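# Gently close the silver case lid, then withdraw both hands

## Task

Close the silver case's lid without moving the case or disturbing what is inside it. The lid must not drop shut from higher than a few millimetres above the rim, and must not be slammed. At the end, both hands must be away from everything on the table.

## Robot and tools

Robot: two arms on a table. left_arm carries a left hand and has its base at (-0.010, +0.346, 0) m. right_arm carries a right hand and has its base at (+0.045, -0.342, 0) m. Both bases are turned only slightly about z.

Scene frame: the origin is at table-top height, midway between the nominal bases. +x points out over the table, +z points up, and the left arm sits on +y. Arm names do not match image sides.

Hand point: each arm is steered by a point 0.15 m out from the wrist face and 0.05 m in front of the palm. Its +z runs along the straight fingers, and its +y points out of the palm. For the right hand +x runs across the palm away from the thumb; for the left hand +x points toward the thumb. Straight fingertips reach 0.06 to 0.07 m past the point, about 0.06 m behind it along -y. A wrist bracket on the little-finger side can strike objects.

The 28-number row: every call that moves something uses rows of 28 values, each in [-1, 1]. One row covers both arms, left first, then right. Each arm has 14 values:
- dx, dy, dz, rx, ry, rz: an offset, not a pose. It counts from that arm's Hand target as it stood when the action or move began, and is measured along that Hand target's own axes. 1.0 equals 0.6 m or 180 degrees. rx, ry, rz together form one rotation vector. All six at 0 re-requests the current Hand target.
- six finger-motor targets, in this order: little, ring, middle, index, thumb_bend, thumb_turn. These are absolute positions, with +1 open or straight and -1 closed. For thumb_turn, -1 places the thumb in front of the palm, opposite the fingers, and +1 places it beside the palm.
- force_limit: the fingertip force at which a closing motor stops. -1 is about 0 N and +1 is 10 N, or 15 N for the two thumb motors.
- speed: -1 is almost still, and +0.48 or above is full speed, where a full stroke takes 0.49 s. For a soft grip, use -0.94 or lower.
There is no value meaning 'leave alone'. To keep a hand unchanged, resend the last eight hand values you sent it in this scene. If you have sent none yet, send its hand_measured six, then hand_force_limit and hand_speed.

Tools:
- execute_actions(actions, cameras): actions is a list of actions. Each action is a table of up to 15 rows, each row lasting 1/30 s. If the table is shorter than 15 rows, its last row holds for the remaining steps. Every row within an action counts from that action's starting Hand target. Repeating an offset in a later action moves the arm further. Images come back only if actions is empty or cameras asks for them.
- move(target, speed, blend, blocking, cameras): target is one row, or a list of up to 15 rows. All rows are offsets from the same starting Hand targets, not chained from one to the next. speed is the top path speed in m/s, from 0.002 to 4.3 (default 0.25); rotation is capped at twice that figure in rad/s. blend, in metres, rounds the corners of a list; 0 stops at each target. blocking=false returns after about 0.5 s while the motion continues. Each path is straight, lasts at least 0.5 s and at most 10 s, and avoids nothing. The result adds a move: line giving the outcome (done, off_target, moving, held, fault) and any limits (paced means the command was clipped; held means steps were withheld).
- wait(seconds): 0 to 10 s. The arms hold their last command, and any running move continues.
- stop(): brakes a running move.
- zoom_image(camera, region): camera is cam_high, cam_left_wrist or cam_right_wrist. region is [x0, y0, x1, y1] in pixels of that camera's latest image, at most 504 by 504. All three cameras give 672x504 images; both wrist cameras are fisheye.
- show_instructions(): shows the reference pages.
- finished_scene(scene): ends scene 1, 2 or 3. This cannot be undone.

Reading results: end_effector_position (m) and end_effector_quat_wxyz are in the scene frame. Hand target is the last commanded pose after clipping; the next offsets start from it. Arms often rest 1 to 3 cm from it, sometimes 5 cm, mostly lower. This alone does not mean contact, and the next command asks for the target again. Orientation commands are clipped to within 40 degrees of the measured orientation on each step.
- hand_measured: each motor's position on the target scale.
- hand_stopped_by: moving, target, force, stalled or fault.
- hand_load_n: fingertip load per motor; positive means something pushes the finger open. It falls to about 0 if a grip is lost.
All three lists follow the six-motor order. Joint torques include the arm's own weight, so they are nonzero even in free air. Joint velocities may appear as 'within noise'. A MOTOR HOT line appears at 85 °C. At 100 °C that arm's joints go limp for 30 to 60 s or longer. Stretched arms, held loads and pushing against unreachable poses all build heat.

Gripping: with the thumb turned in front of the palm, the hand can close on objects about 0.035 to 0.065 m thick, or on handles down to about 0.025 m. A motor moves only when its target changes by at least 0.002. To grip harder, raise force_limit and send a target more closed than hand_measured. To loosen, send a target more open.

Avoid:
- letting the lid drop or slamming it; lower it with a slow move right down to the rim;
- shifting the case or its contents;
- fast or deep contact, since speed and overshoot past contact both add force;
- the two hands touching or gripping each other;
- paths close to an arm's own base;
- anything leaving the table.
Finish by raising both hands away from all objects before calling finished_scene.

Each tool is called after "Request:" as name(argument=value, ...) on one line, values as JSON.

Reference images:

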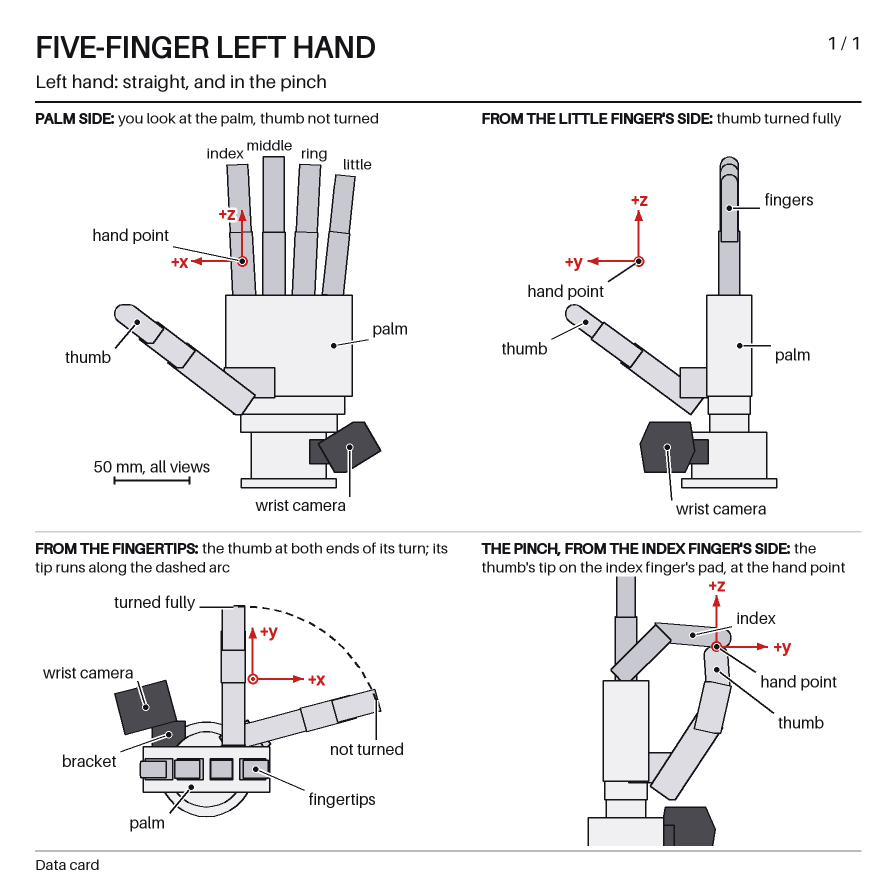

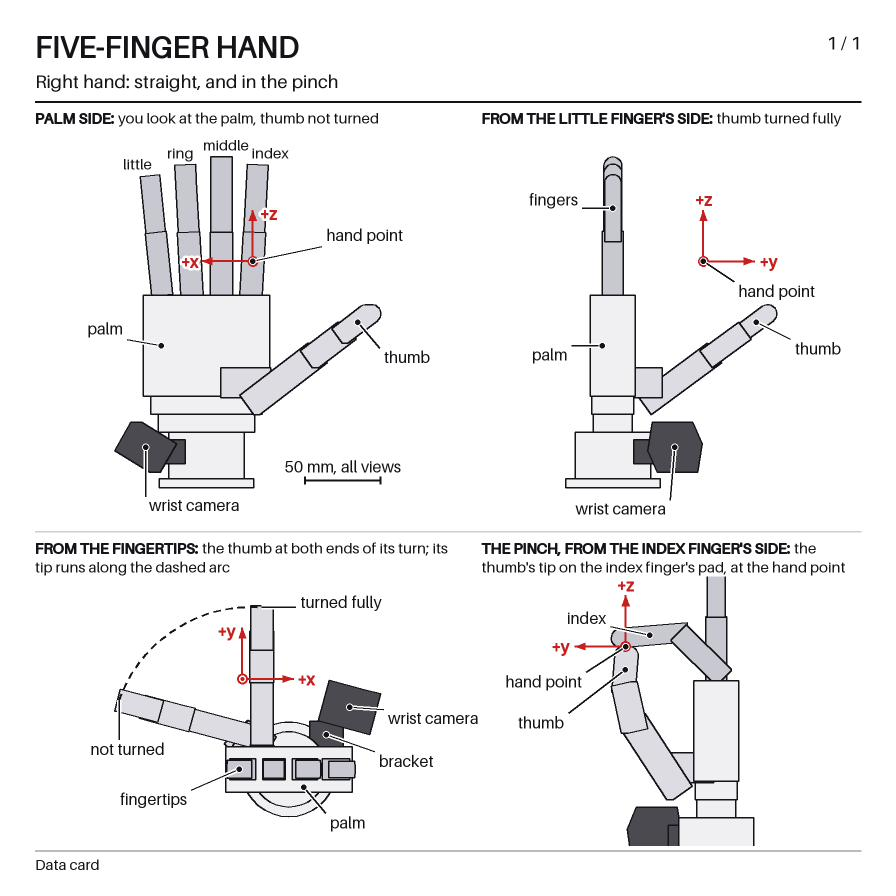

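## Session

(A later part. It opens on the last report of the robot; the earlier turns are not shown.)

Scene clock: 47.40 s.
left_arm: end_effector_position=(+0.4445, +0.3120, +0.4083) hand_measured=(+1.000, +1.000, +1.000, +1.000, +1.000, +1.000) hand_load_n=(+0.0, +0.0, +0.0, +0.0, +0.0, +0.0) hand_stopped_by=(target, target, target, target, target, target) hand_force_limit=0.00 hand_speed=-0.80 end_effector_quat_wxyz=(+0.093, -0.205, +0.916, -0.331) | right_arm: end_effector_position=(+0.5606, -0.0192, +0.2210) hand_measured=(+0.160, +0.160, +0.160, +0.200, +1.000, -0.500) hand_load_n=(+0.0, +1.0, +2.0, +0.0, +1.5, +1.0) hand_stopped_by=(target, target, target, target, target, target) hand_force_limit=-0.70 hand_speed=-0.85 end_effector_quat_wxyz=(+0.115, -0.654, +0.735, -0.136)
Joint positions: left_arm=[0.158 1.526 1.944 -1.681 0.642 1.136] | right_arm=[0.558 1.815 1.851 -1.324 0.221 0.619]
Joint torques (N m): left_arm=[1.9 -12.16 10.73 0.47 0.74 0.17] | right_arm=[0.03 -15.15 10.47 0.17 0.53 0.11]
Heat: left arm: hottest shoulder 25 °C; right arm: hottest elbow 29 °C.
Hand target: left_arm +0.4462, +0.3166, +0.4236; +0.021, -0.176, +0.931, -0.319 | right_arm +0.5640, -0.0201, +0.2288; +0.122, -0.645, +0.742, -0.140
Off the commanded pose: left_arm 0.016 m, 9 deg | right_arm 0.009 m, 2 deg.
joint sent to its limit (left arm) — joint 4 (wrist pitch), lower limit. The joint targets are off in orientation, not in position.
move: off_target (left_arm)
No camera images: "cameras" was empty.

Request:
move(target=[0,0,0,0,0,0,1,1,1,1,1,1,0,-0.8,0,-0.0126,0.0234,-0.03,0,0,0.24,0.24,0.24,0.26,1,-0.5,-0.7,-0.88], cameras=["cam_high","cam_right_wrist"], speed=0.02)

Request:
zoom_image(camera="cam_high", region=[270, 160, 430, 320])

Scene clock: 51.27 s.
left_arm: end_effector_position=(+0.4445, +0.3120, +0.4083) hand_measured=(+1.000, +1.000, +1.000, +1.000, +1.000, +1.000) hand_load_n=(+0.0, +0.0, +0.0, +0.0, +0.0, +0.0) hand_stopped_by=(target, target, target, target, target, target) hand_force_limit=0.00 hand_speed=-0.80 end_effector_quat_wxyz=(+0.093, -0.205, +0.916, -0.331) | right_arm: end_effector_position=(+0.5655, -0.0199, +0.2061) hand_measured=(+0.240, +0.240, +0.240, +0.260, +1.000, -0.500) hand_load_n=(+0.0, +1.5, +1.0, +0.0, +0.5, -1.0) hand_stopped_by=(target, target, target, target, target, target) hand_force_limit=-0.70 hand_speed=-0.88 end_effector_quat_wxyz=(+0.086, -0.653, +0.745, -0.102)
Joint positions: left_arm=[0.158 1.526 1.944 -1.681 0.642 1.136] | right_arm=[0.534 1.881 1.911 -1.388 0.163 0.623]
Joint torques (N m): left_arm=[1.79 -12.16 10.59 0.54 0.76 0.13] | right_arm=[-0.56 -14.62 14.09 -0.55 0.2 -0.08]
Heat: left arm: hottest shoulder 25 °C; right arm: hottest elbow 29 °C.
Hand target: left_arm +0.4462, +0.3166, +0.4236; +0.021, -0.176, +0.931, -0.319 | right_arm +0.5761, -0.0218, +0.2187; +0.091, -0.650, +0.747, -0.105
Off the commanded pose: left_arm 0.016 m, 9 deg | right_arm 0.016 m, 1 deg.
joint sent to its limit (left arm) — joint 4 (wrist pitch), lower limit. The joint targets are off in orientation, not in position.
move: off_target (left_arm, right_arm)
Images, in order (width x height): cam_high 672x504, cam_right_wrist 672x504.

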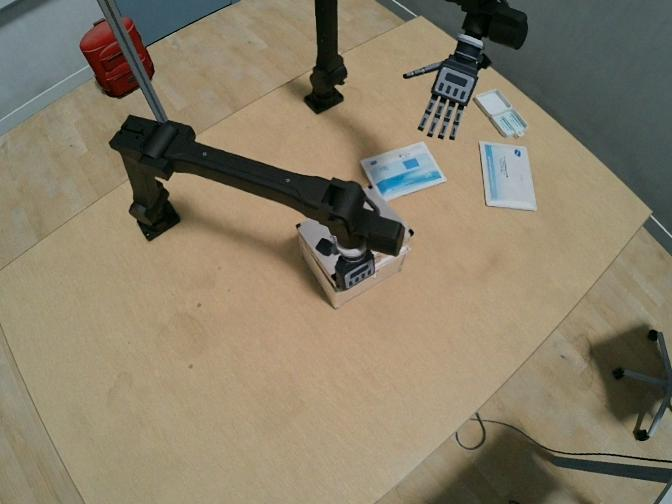

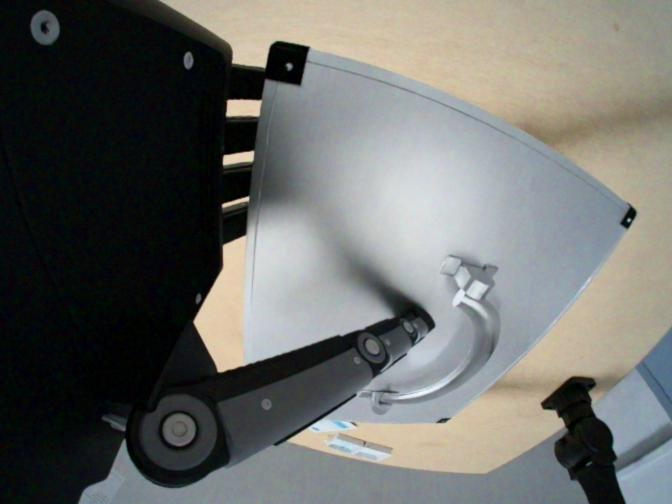

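Scaled by 3.150 from the camera's 672x504 image, which has a finer 960x720 frame.

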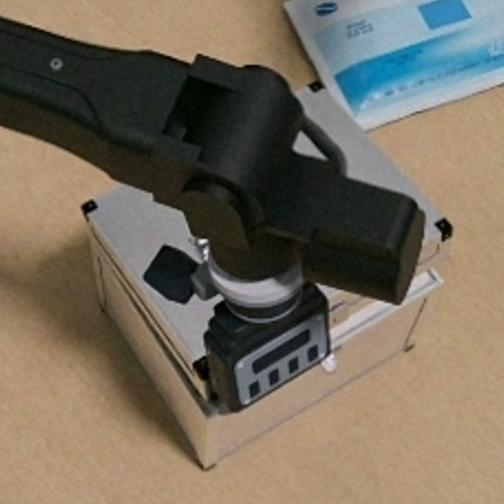

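Request:
move(target=[0,0,0,0,0,0,1,1,1,1,1,1,0,-0.8,0,-0.0235,0.0157,-0.02,0,0,0.24,0.24,0.24,0.26,1,-0.5,-0.7,-0.88], cameras=["cam_high","cam_right_wrist"], speed=0.02)

Request:
zoom_image(camera="cam_high", region=[270, 160, 430, 320])

Scene clock: 55.00 s.
left_arm: end_effector_position=(+0.4445, +0.3120, +0.4083) hand_measured=(+1.000, +1.000, +1.000, +1.000, +1.000, +1.000) hand_load_n=(+0.0, +0.0, +0.0, +0.0, +0.0, +0.0) hand_stopped_by=(target, target, target, target, target, target) hand_force_limit=0.00 hand_speed=-0.80 end_effector_quat_wxyz=(+0.093, -0.205, +0.916, -0.331) | right_arm: end_effector_position=(+0.5727, -0.0210, +0.2006) hand_measured=(+0.240, +0.240, +0.240, +0.260, +1.000, -0.500) hand_load_n=(+0.0, +0.5, +0.0, -3.0, +0.0, +0.0) hand_stopped_by=(target, target, target, target, target, target) hand_force_limit=-0.70 hand_speed=-0.88 end_effector_quat_wxyz=(+0.055, -0.658, +0.747, -0.075)
Joint positions: left_arm=[0.158 1.526 1.944 -1.681 0.642 1.136] | right_arm=[0.514 1.959 2.014 -1.483 0.121 0.607]
Joint torques (N m): left_arm=[1.44 -11.99 10.69 0.4 0.78 0.18] | right_arm=[-1.38 -15.56 14.68 -0.16 0.23 -0.09]
Heat: left arm: hottest elbow 26 °C; right arm: hottest elbow 29 °C.
Hand target: left_arm +0.4462, +0.3166, +0.4236; +0.021, -0.176, +0.931, -0.319 | right_arm +0.5921, -0.0240, +0.2134; +0.071, -0.652, +0.750, -0.081
Off the commanded pose: left_arm 0.016 m, 9 deg | right_arm 0.024 m, 2 deg.
joint sent to its limit (left arm) — joint 4 (wrist pitch), lower limit. The joint targets are off in orientation, not in position.
move: off_target (left_arm, right_arm)
Images, in order (width x height): cam_high 672x504, cam_right_wrist 672x504.

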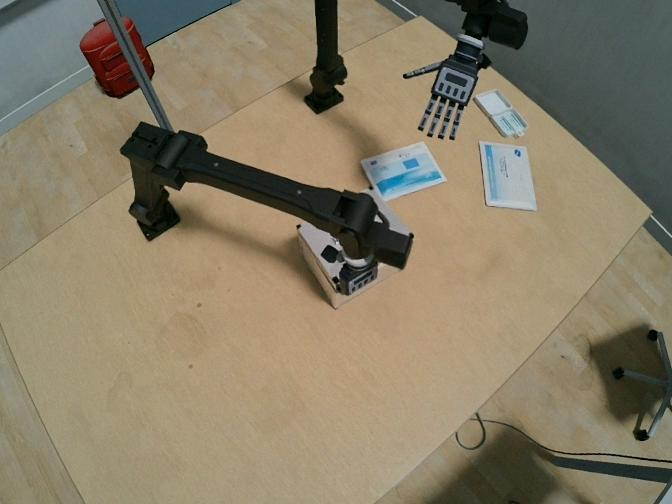

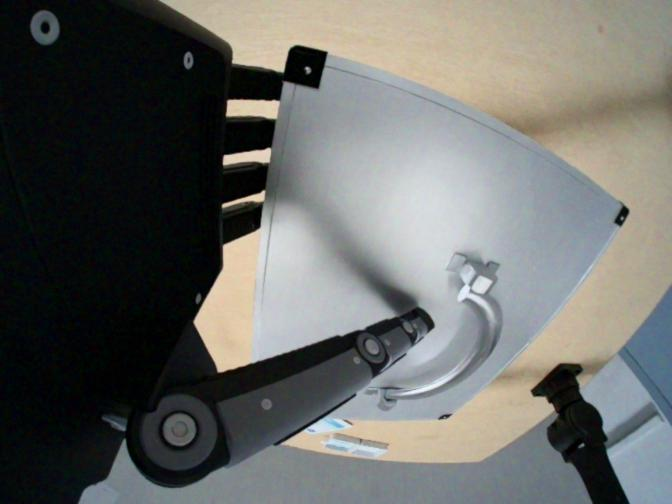

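Scaled by 3.150 from the camera's 672x504 image, which has a finer 960x720 frame.

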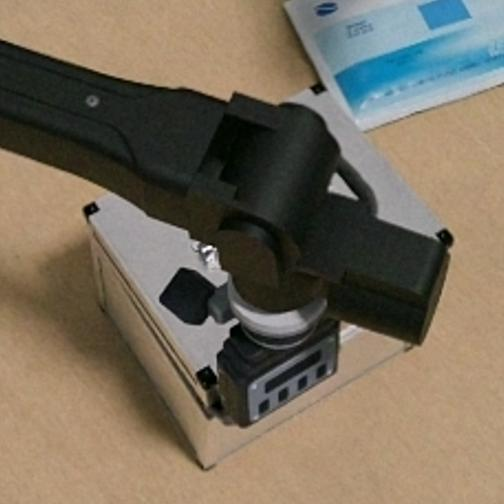

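Request:
zoom_image(camera="cam_high", region=[310, 260, 370, 320])

Request:
zoom_image(camera="cam_right_wrist", region=[210, 30, 380, 240])

Scaled by 8.400 from the camera's 672x504 image, which has a finer 960x720 frame.

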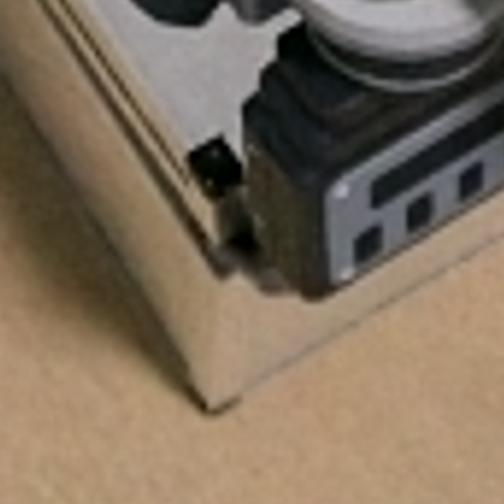

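Scaled by 2.400 from the camera's 672x504 image, which has a finer 960x720 frame.

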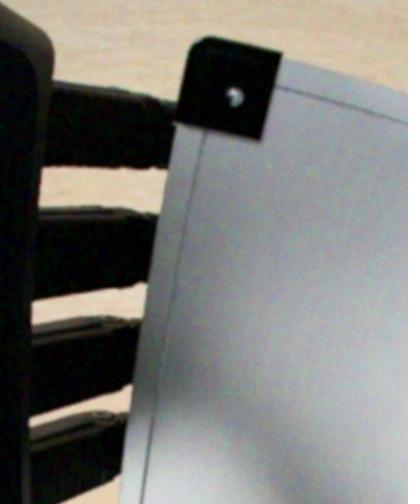

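Request:
move(target=[0,0,0,0,0,0,1,1,1,1,1,1,0,-0.8,0,0.0275,-0.001,0,0,0,0.24,0.24,0.24,0.26,1,-0.5,-0.7,-0.88], cameras=[], speed=0.02)

Scene clock: 57.07 s.
left_arm: end_effector_position=(+0.4445, +0.3120, +0.4083) hand_measured=(+1.000, +1.000, +1.000, +1.000, +1.000, +1.000) hand_load_n=(+0.0, +0.0, -0.5, +0.0, +0.0, -0.5) hand_stopped_by=(target, target, target, target, target, target) hand_force_limit=0.00 hand_speed=-0.80 end_effector_quat_wxyz=(+0.093, -0.205, +0.916, -0.331) | right_arm: end_effector_position=(+0.5726, -0.0211, +0.2008) hand_measured=(+0.240, +0.240, +0.240, +0.260, +1.000, -0.500) hand_load_n=(+0.5, +0.5, +0.0, -2.5, +0.0, +0.0) hand_stopped_by=(target, target, target, target, target, target) hand_force_limit=-0.70 hand_speed=-0.88 end_effector_quat_wxyz=(+0.055, -0.658, +0.747, -0.075)
Joint positions: left_arm=[0.158 1.526 1.944 -1.681 0.642 1.136] | right_arm=[0.514 1.959 2.014 -1.483 0.121 0.607]
Joint torques (N m): left_arm=[1.38 -12.81 10.78 0.57 0.71 0.11] | right_arm=[-0.09 -18.32 8.94 0.77 0.31 0.01]
Heat: left arm: hottest elbow 26 °C; right arm: hottest elbow 29 °C.
Hand target: left_arm +0.4462, +0.3166, +0.4236; +0.021, -0.176, +0.931, -0.319 | right_arm +0.5760, -0.0217, +0.2105; +0.071, -0.652, +0.750, -0.081
Off the commanded pose: left_arm 0.016 m, 9 deg | right_arm 0.010 m, 2 deg.
joint sent to its limit (left arm) — joint 4 (wrist pitch), lower limit. The joint targets are off in orientation, not in position.
move: off_target (left_arm)
No camera images: "cameras" was empty.

Request:
move(target=[0,0,0,0,0,0,1,1,1,1,1,1,0,-0.8,0,0,0,0,0,0,0.34,0.34,0.34,0.34,1,-0.5,-0.7,-0.88], cameras=["cam_right_wrist"], speed=0.02)

Request:
zoom_image(camera="cam_right_wrist", region=[210, 30, 380, 240])

Scene clock: 57.97 s.
left_arm: end_effector_position=(+0.4445, +0.3120, +0.4083) hand_measured=(+1.000, +1.000, +1.000, +1.000, +1.000, +1.000) hand_load_n=(+0.0, +0.0, +0.0, +0.0, +0.0, +0.0) hand_stopped_by=(target, target, target, target, target, target) hand_force_limit=0.00 hand_speed=-0.80 end_effector_quat_wxyz=(+0.093, -0.205, +0.916, -0.331) | right_arm: end_effector_position=(+0.5709, -0.0214, +0.2069) hand_measured=(+0.340, +0.340, +0.340, +0.340, +1.000, -0.500) hand_load_n=(+0.0, +0.0, -3.0, +1.0, +0.0, +0.0) hand_stopped_by=(target, target, target, target, target, target) hand_force_limit=-0.70 hand_speed=-0.88 end_effector_quat_wxyz=(+0.060, -0.658, +0.747, -0.075)
Joint positions: left_arm=[0.158 1.526 1.944 -1.681 0.642 1.136] | right_arm=[0.514 1.946 2.01 -1.481 0.118 0.607]
Joint torques (N m): left_arm=[1.38 -12.63 10.7 0.59 0.77 0.14] | right_arm=[-0.15 -16.85 9.24 0.79 0.42 0.04]
Heat: left arm: hottest elbow 26 °C; right arm: hottest elbow 29 °C.
Hand target: left_arm +0.4462, +0.3166, +0.4236; +0.021, -0.176, +0.931, -0.319 | right_arm +0.5761, -0.0219, +0.2104; +0.071, -0.652, +0.750, -0.081
Off the commanded pose: left_arm 0.016 m, 9 deg | right_arm 0.006 m, 2 deg.
joint sent to its limit (left arm) — joint 4 (wrist pitch), lower limit. The joint targets are off in orientation, not in position.
move: off_target (left_arm)
Images, in order (width x height): cam_right_wrist 672x504.

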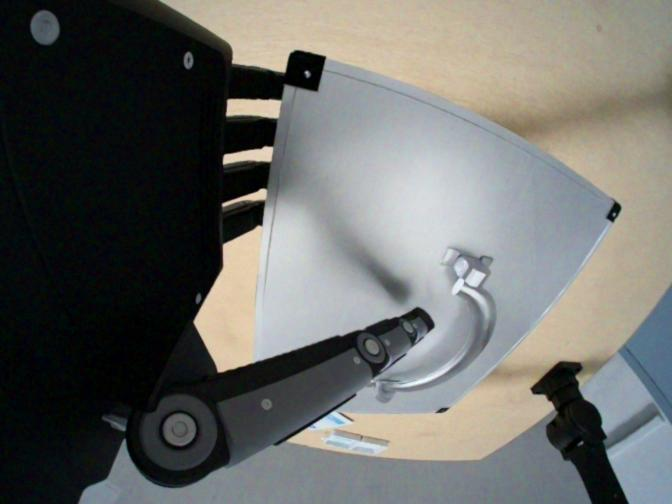

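Scaled by 2.400 from the camera's 672x504 image, which has a finer 960x720 frame.

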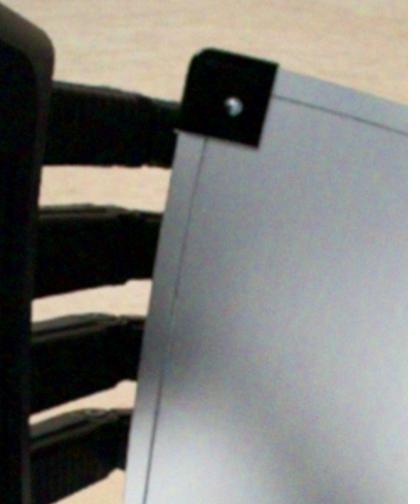

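Request:
move(target=[0,0,0,0,0,0,1,1,1,1,1,1,0,-0.8,0,-0.002,-0.009,0,0,0,0.48,0.48,0.48,0.48,1,-0.5,-0.7,-0.88], cameras=["cam_right_wrist","cam_high"], speed=0.02)

Request:
zoom_image(camera="cam_right_wrist", region=[210, 30, 380, 240])

Request:
zoom_image(camera="cam_high", region=[310, 260, 370, 320])

Scene clock: 59.23 s.
left_arm: end_effector_position=(+0.4445, +0.3120, +0.4083) hand_measured=(+1.000, +1.000, +1.000, +1.000, +1.000, +1.000) hand_load_n=(+0.0, +0.0, +0.0, +0.0, +0.0, +0.0) hand_stopped_by=(target, target, target, target, target, target) hand_force_limit=0.00 hand_speed=-0.80 end_effector_quat_wxyz=(+0.093, -0.205, +0.916, -0.331) | right_arm: end_effector_position=(+0.5706, -0.0220, +0.2122) hand_measured=(+0.480, +0.480, +0.480, +0.480, +1.000, -0.500) hand_load_n=(+0.0, +0.0, -3.5, +1.0, +0.0, +0.0) hand_stopped_by=(target, target, target, target, target, target) hand_force_limit=-0.70 hand_speed=-0.88 end_effector_quat_wxyz=(+0.065, -0.657, +0.747, -0.078)
Joint positions: left_arm=[0.158 1.526 1.944 -1.681 0.642 1.136] | right_arm=[0.514 1.937 2.01 -1.481 0.121 0.608]
Joint torques (N m): left_arm=[2.02 -13.16 10.56 0.49 0.75 0.14] | right_arm=[-0.03 -15.85 10.61 0.21 0.29 0.01]
Heat: left arm: hottest elbow 26 °C; right arm: hottest elbow 29 °C.
Hand target: left_arm +0.4462, +0.3166, +0.4236; +0.021, -0.176, +0.931, -0.319 | right_arm +0.5760, -0.0218, +0.2160; +0.071, -0.652, +0.750, -0.081
Off the commanded pose: left_arm 0.016 m, 9 deg | right_arm 0.007 m, 1 deg.
joint sent to its limit (left arm) — joint 4 (wrist pitch), lower limit. The joint targets are off in orientation, not in position.
move: off_target (left_arm)
Images, in order (width x height): cam_high 672x504, cam_right_wrist 672x504.

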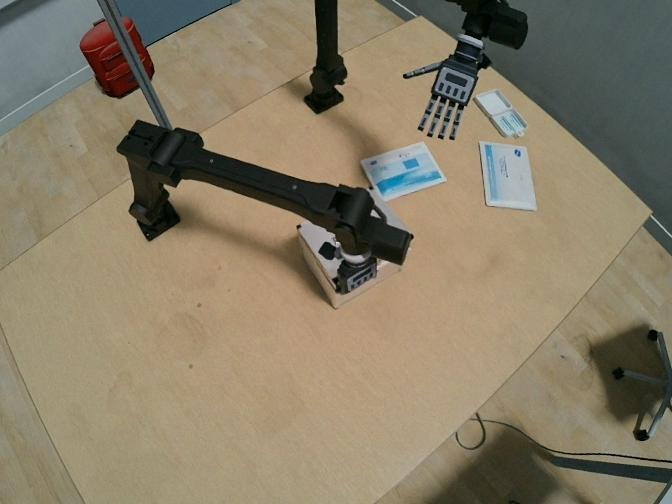

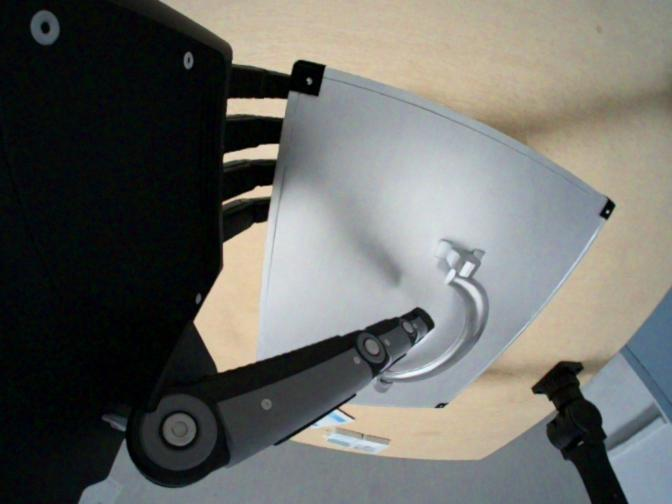

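Scaled by 2.400 from the camera's 672x504 image, which has a finer 960x720 frame.

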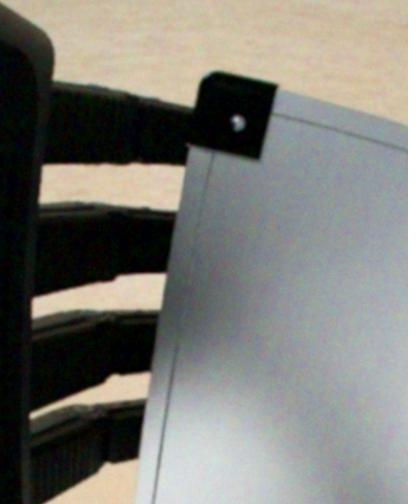

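Scaled by 8.400 from the camera's 672x504 image, which has a finer 960x720 frame.

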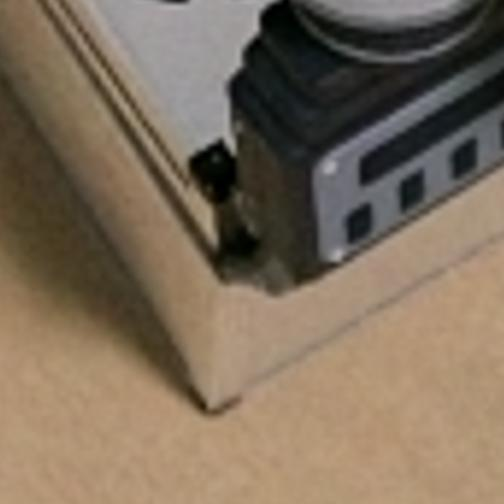

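Request:
move(target=[0,0,0,0,0,0,1,1,1,1,1,1,0,-0.8,0,0.0018,0.0082,0,0,0,0.62,0.62,0.62,0.62,1,-0.5,-0.7,-0.93], cameras=["cam_right_wrist","cam_high"], speed=0.02)

Request:
zoom_image(camera="cam_right_wrist", region=[210, 30, 380, 240])

Request:
zoom_image(camera="cam_high", region=[310, 260, 370, 320])

Scene clock: 60.80 s.
left_arm: end_effector_position=(+0.4445, +0.3120, +0.4083) hand_measured=(+1.000, +1.000, +1.000, +1.000, +1.000, +1.000) hand_load_n=(+0.0, +0.0, +0.0, -0.5, +0.0, +0.0) hand_stopped_by=(target, target, target, target, target, target) hand_force_limit=0.00 hand_speed=-0.80 end_effector_quat_wxyz=(+0.093, -0.205, +0.916, -0.331) | right_arm: end_effector_position=(+0.5722, -0.0224, +0.2137) hand_measured=(+0.620, +0.620, +0.620, +0.620, +1.000, -0.500) hand_load_n=(+0.0, +0.5, +0.0, +0.0, +0.0, +0.0) hand_stopped_by=(target, target, target, target, target, target) hand_force_limit=-0.70 hand_speed=-0.93 end_effector_quat_wxyz=(+0.068, -0.656, +0.747, -0.081)
Joint positions: left_arm=[0.158 1.526 1.944 -1.681 0.642 1.136] | right_arm=[0.514 1.934 2.01 -1.476 0.126 0.608]
Joint torques (N m): left_arm=[1.2 -12.16 10.55 0.58 0.74 0.16] | right_arm=[0.5 -15.74 9.35 0.5 0.11 0.03]
Heat: left arm: hottest elbow 26 °C; right arm: hottest elbow 29 °C.
Hand target: left_arm +0.4462, +0.3166, +0.4236; +0.021, -0.176, +0.931, -0.319 | right_arm +0.5761, -0.0219, +0.2108; +0.071, -0.652, +0.750, -0.081
Off the commanded pose: left_arm 0.016 m, 9 deg | right_arm 0.005 m, 1 deg.
joint sent to its limit (left arm) — joint 4 (wrist pitch), lower limit. The joint targets are off in orientation, not in position.
move: off_target (left_arm)
Images, in order (width x height): cam_high 672x504, cam_right_wrist 672x504.

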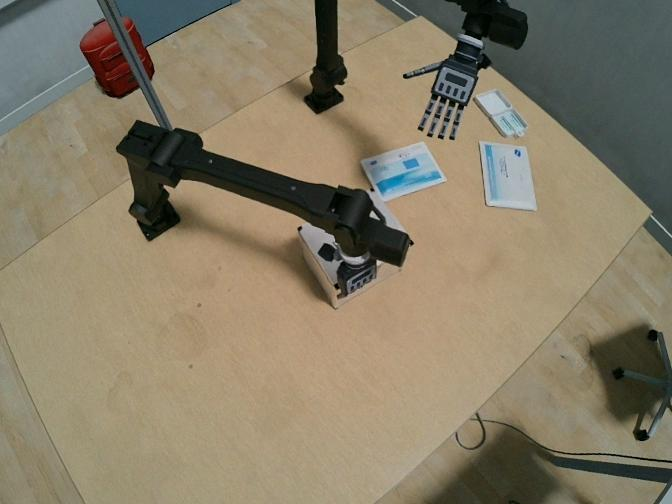

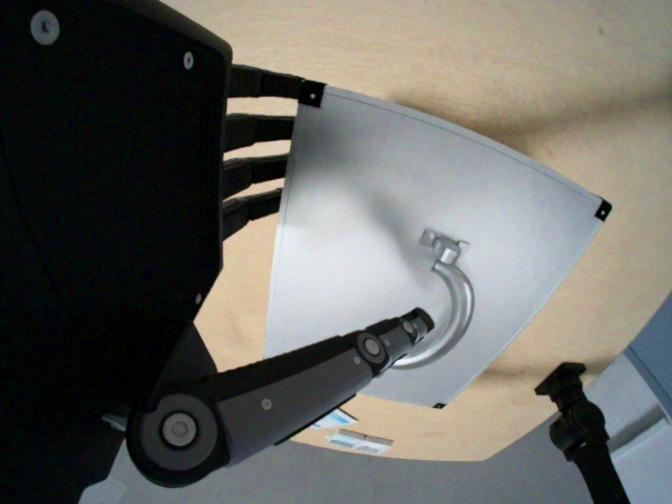

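Scaled by 2.400 from the camera's 672x504 image, which has a finer 960x720 frame.

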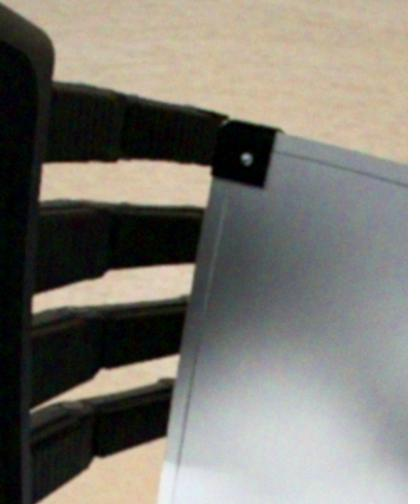

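Scaled by 8.400 from the camera's 672x504 image, which has a finer 960x720 frame.

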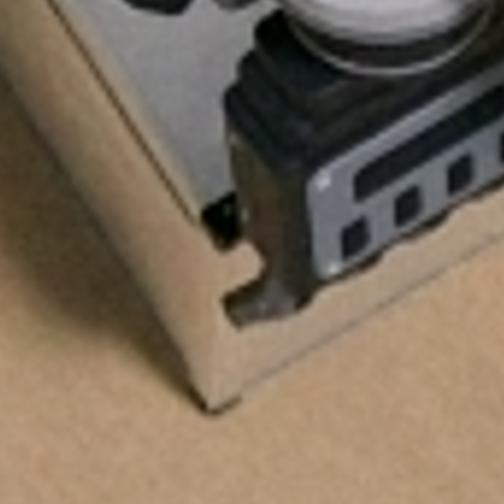

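Request:
move(target=[[0,0,0,0,0,0,1,1,1,1,1,1,0,-0.8,0,-0.0328,0.0075,0,0,0,0.9,0.9,0.9,0.9,1,-0.5,-0.7,-0.8],[0,0,0,0,0,0,1,1,1,1,1,1,0,-0.8,0,-0.077,-0.1875,0,0,0,0.9,0.9,0.9,0.9,1,-0.5,-0.7,-0.8],[0,0,0,0,0,0,1,1,1,1,1,1,0,-0.8,0.4357,0.0233,-0.381,0,0,0,0.9,0.9,0.9,0.9,1,-0.5,-0.7,-0.8]], cameras=["cam_high"], speed=[0.04,0.08,0.25], blend=[0,0.03,0])

Request:
zoom_image(camera="cam_high", region=[280, 180, 430, 330])

Scene clock: 66.37 s.
left_arm: end_effector_position=(+0.4445, +0.3120, +0.4083) hand_measured=(+1.000, +1.000, +1.000, +1.000, +1.000, +1.000) hand_load_n=(+0.0, +0.0, -0.5, +0.0, +0.0, +0.0) hand_stopped_by=(target, target, target, target, target, target) hand_force_limit=0.00 hand_speed=-0.80 end_effector_quat_wxyz=(+0.093, -0.205, +0.916, -0.331) | right_arm: end_effector_position=(+0.4805, -0.2709, +0.4352) hand_measured=(+0.900, +0.900, +0.900, +0.900, +1.000, -0.500) hand_load_n=(+0.0, +0.0, +0.0, +0.0, +0.0, +0.0) hand_stopped_by=(target, target, target, target, target, target) hand_force_limit=-0.70 hand_speed=-0.80 end_effector_quat_wxyz=(+0.152, -0.638, +0.744, -0.129)
Joint positions: left_arm=[0.158 1.526 1.944 -1.681 0.642 1.136] | right_arm=[0.102 1.469 1.988 -1.689 0.029 0.225]
Joint torques (N m): left_arm=[1.2 -12.69 10.59 0.43 0.72 0.16] | right_arm=[-0.03 -8.64 8.29 0.08 0.02 -0.16]
Heat: left arm: hottest elbow 26 °C; right arm: hottest elbow 29 °C.
Hand target: left_arm +0.4462, +0.3166, +0.4236; +0.021, -0.176, +0.931, -0.319 | right_arm +0.4775, -0.2718, +0.4311; +0.071, -0.652, +0.750, -0.081
Off the commanded pose: left_arm 0.016 m, 9 deg | right_arm 0.005 m, 11 deg.
joint sent to its limit (left arm) — joint 4 (wrist pitch), lower limit. The joint targets are off in orientation, not in position.
joint sent to its limit (right arm) — joint 4 (wrist pitch), lower limit. The joint targets are off in orientation, not in position.
move: off_target (left_arm, right_arm)
Images, in order (width x height): cam_high 672x504.

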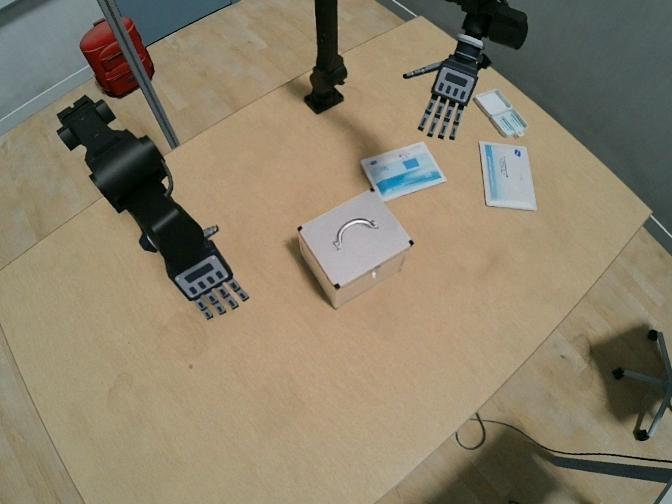

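Scaled by 3.360 from the camera's 672x504 image, which has a finer 960x720 frame.

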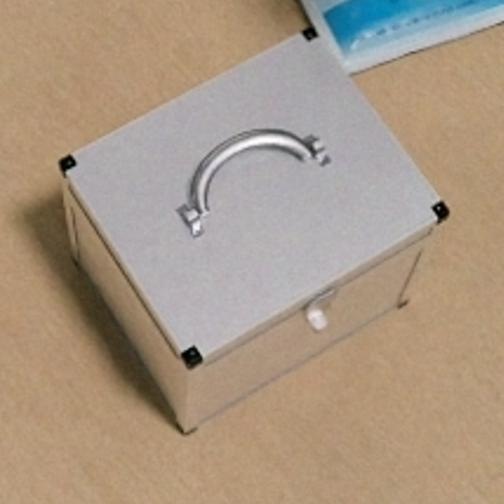

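Request:
finished_scene(scene=2)

The scene is finished: the task was done.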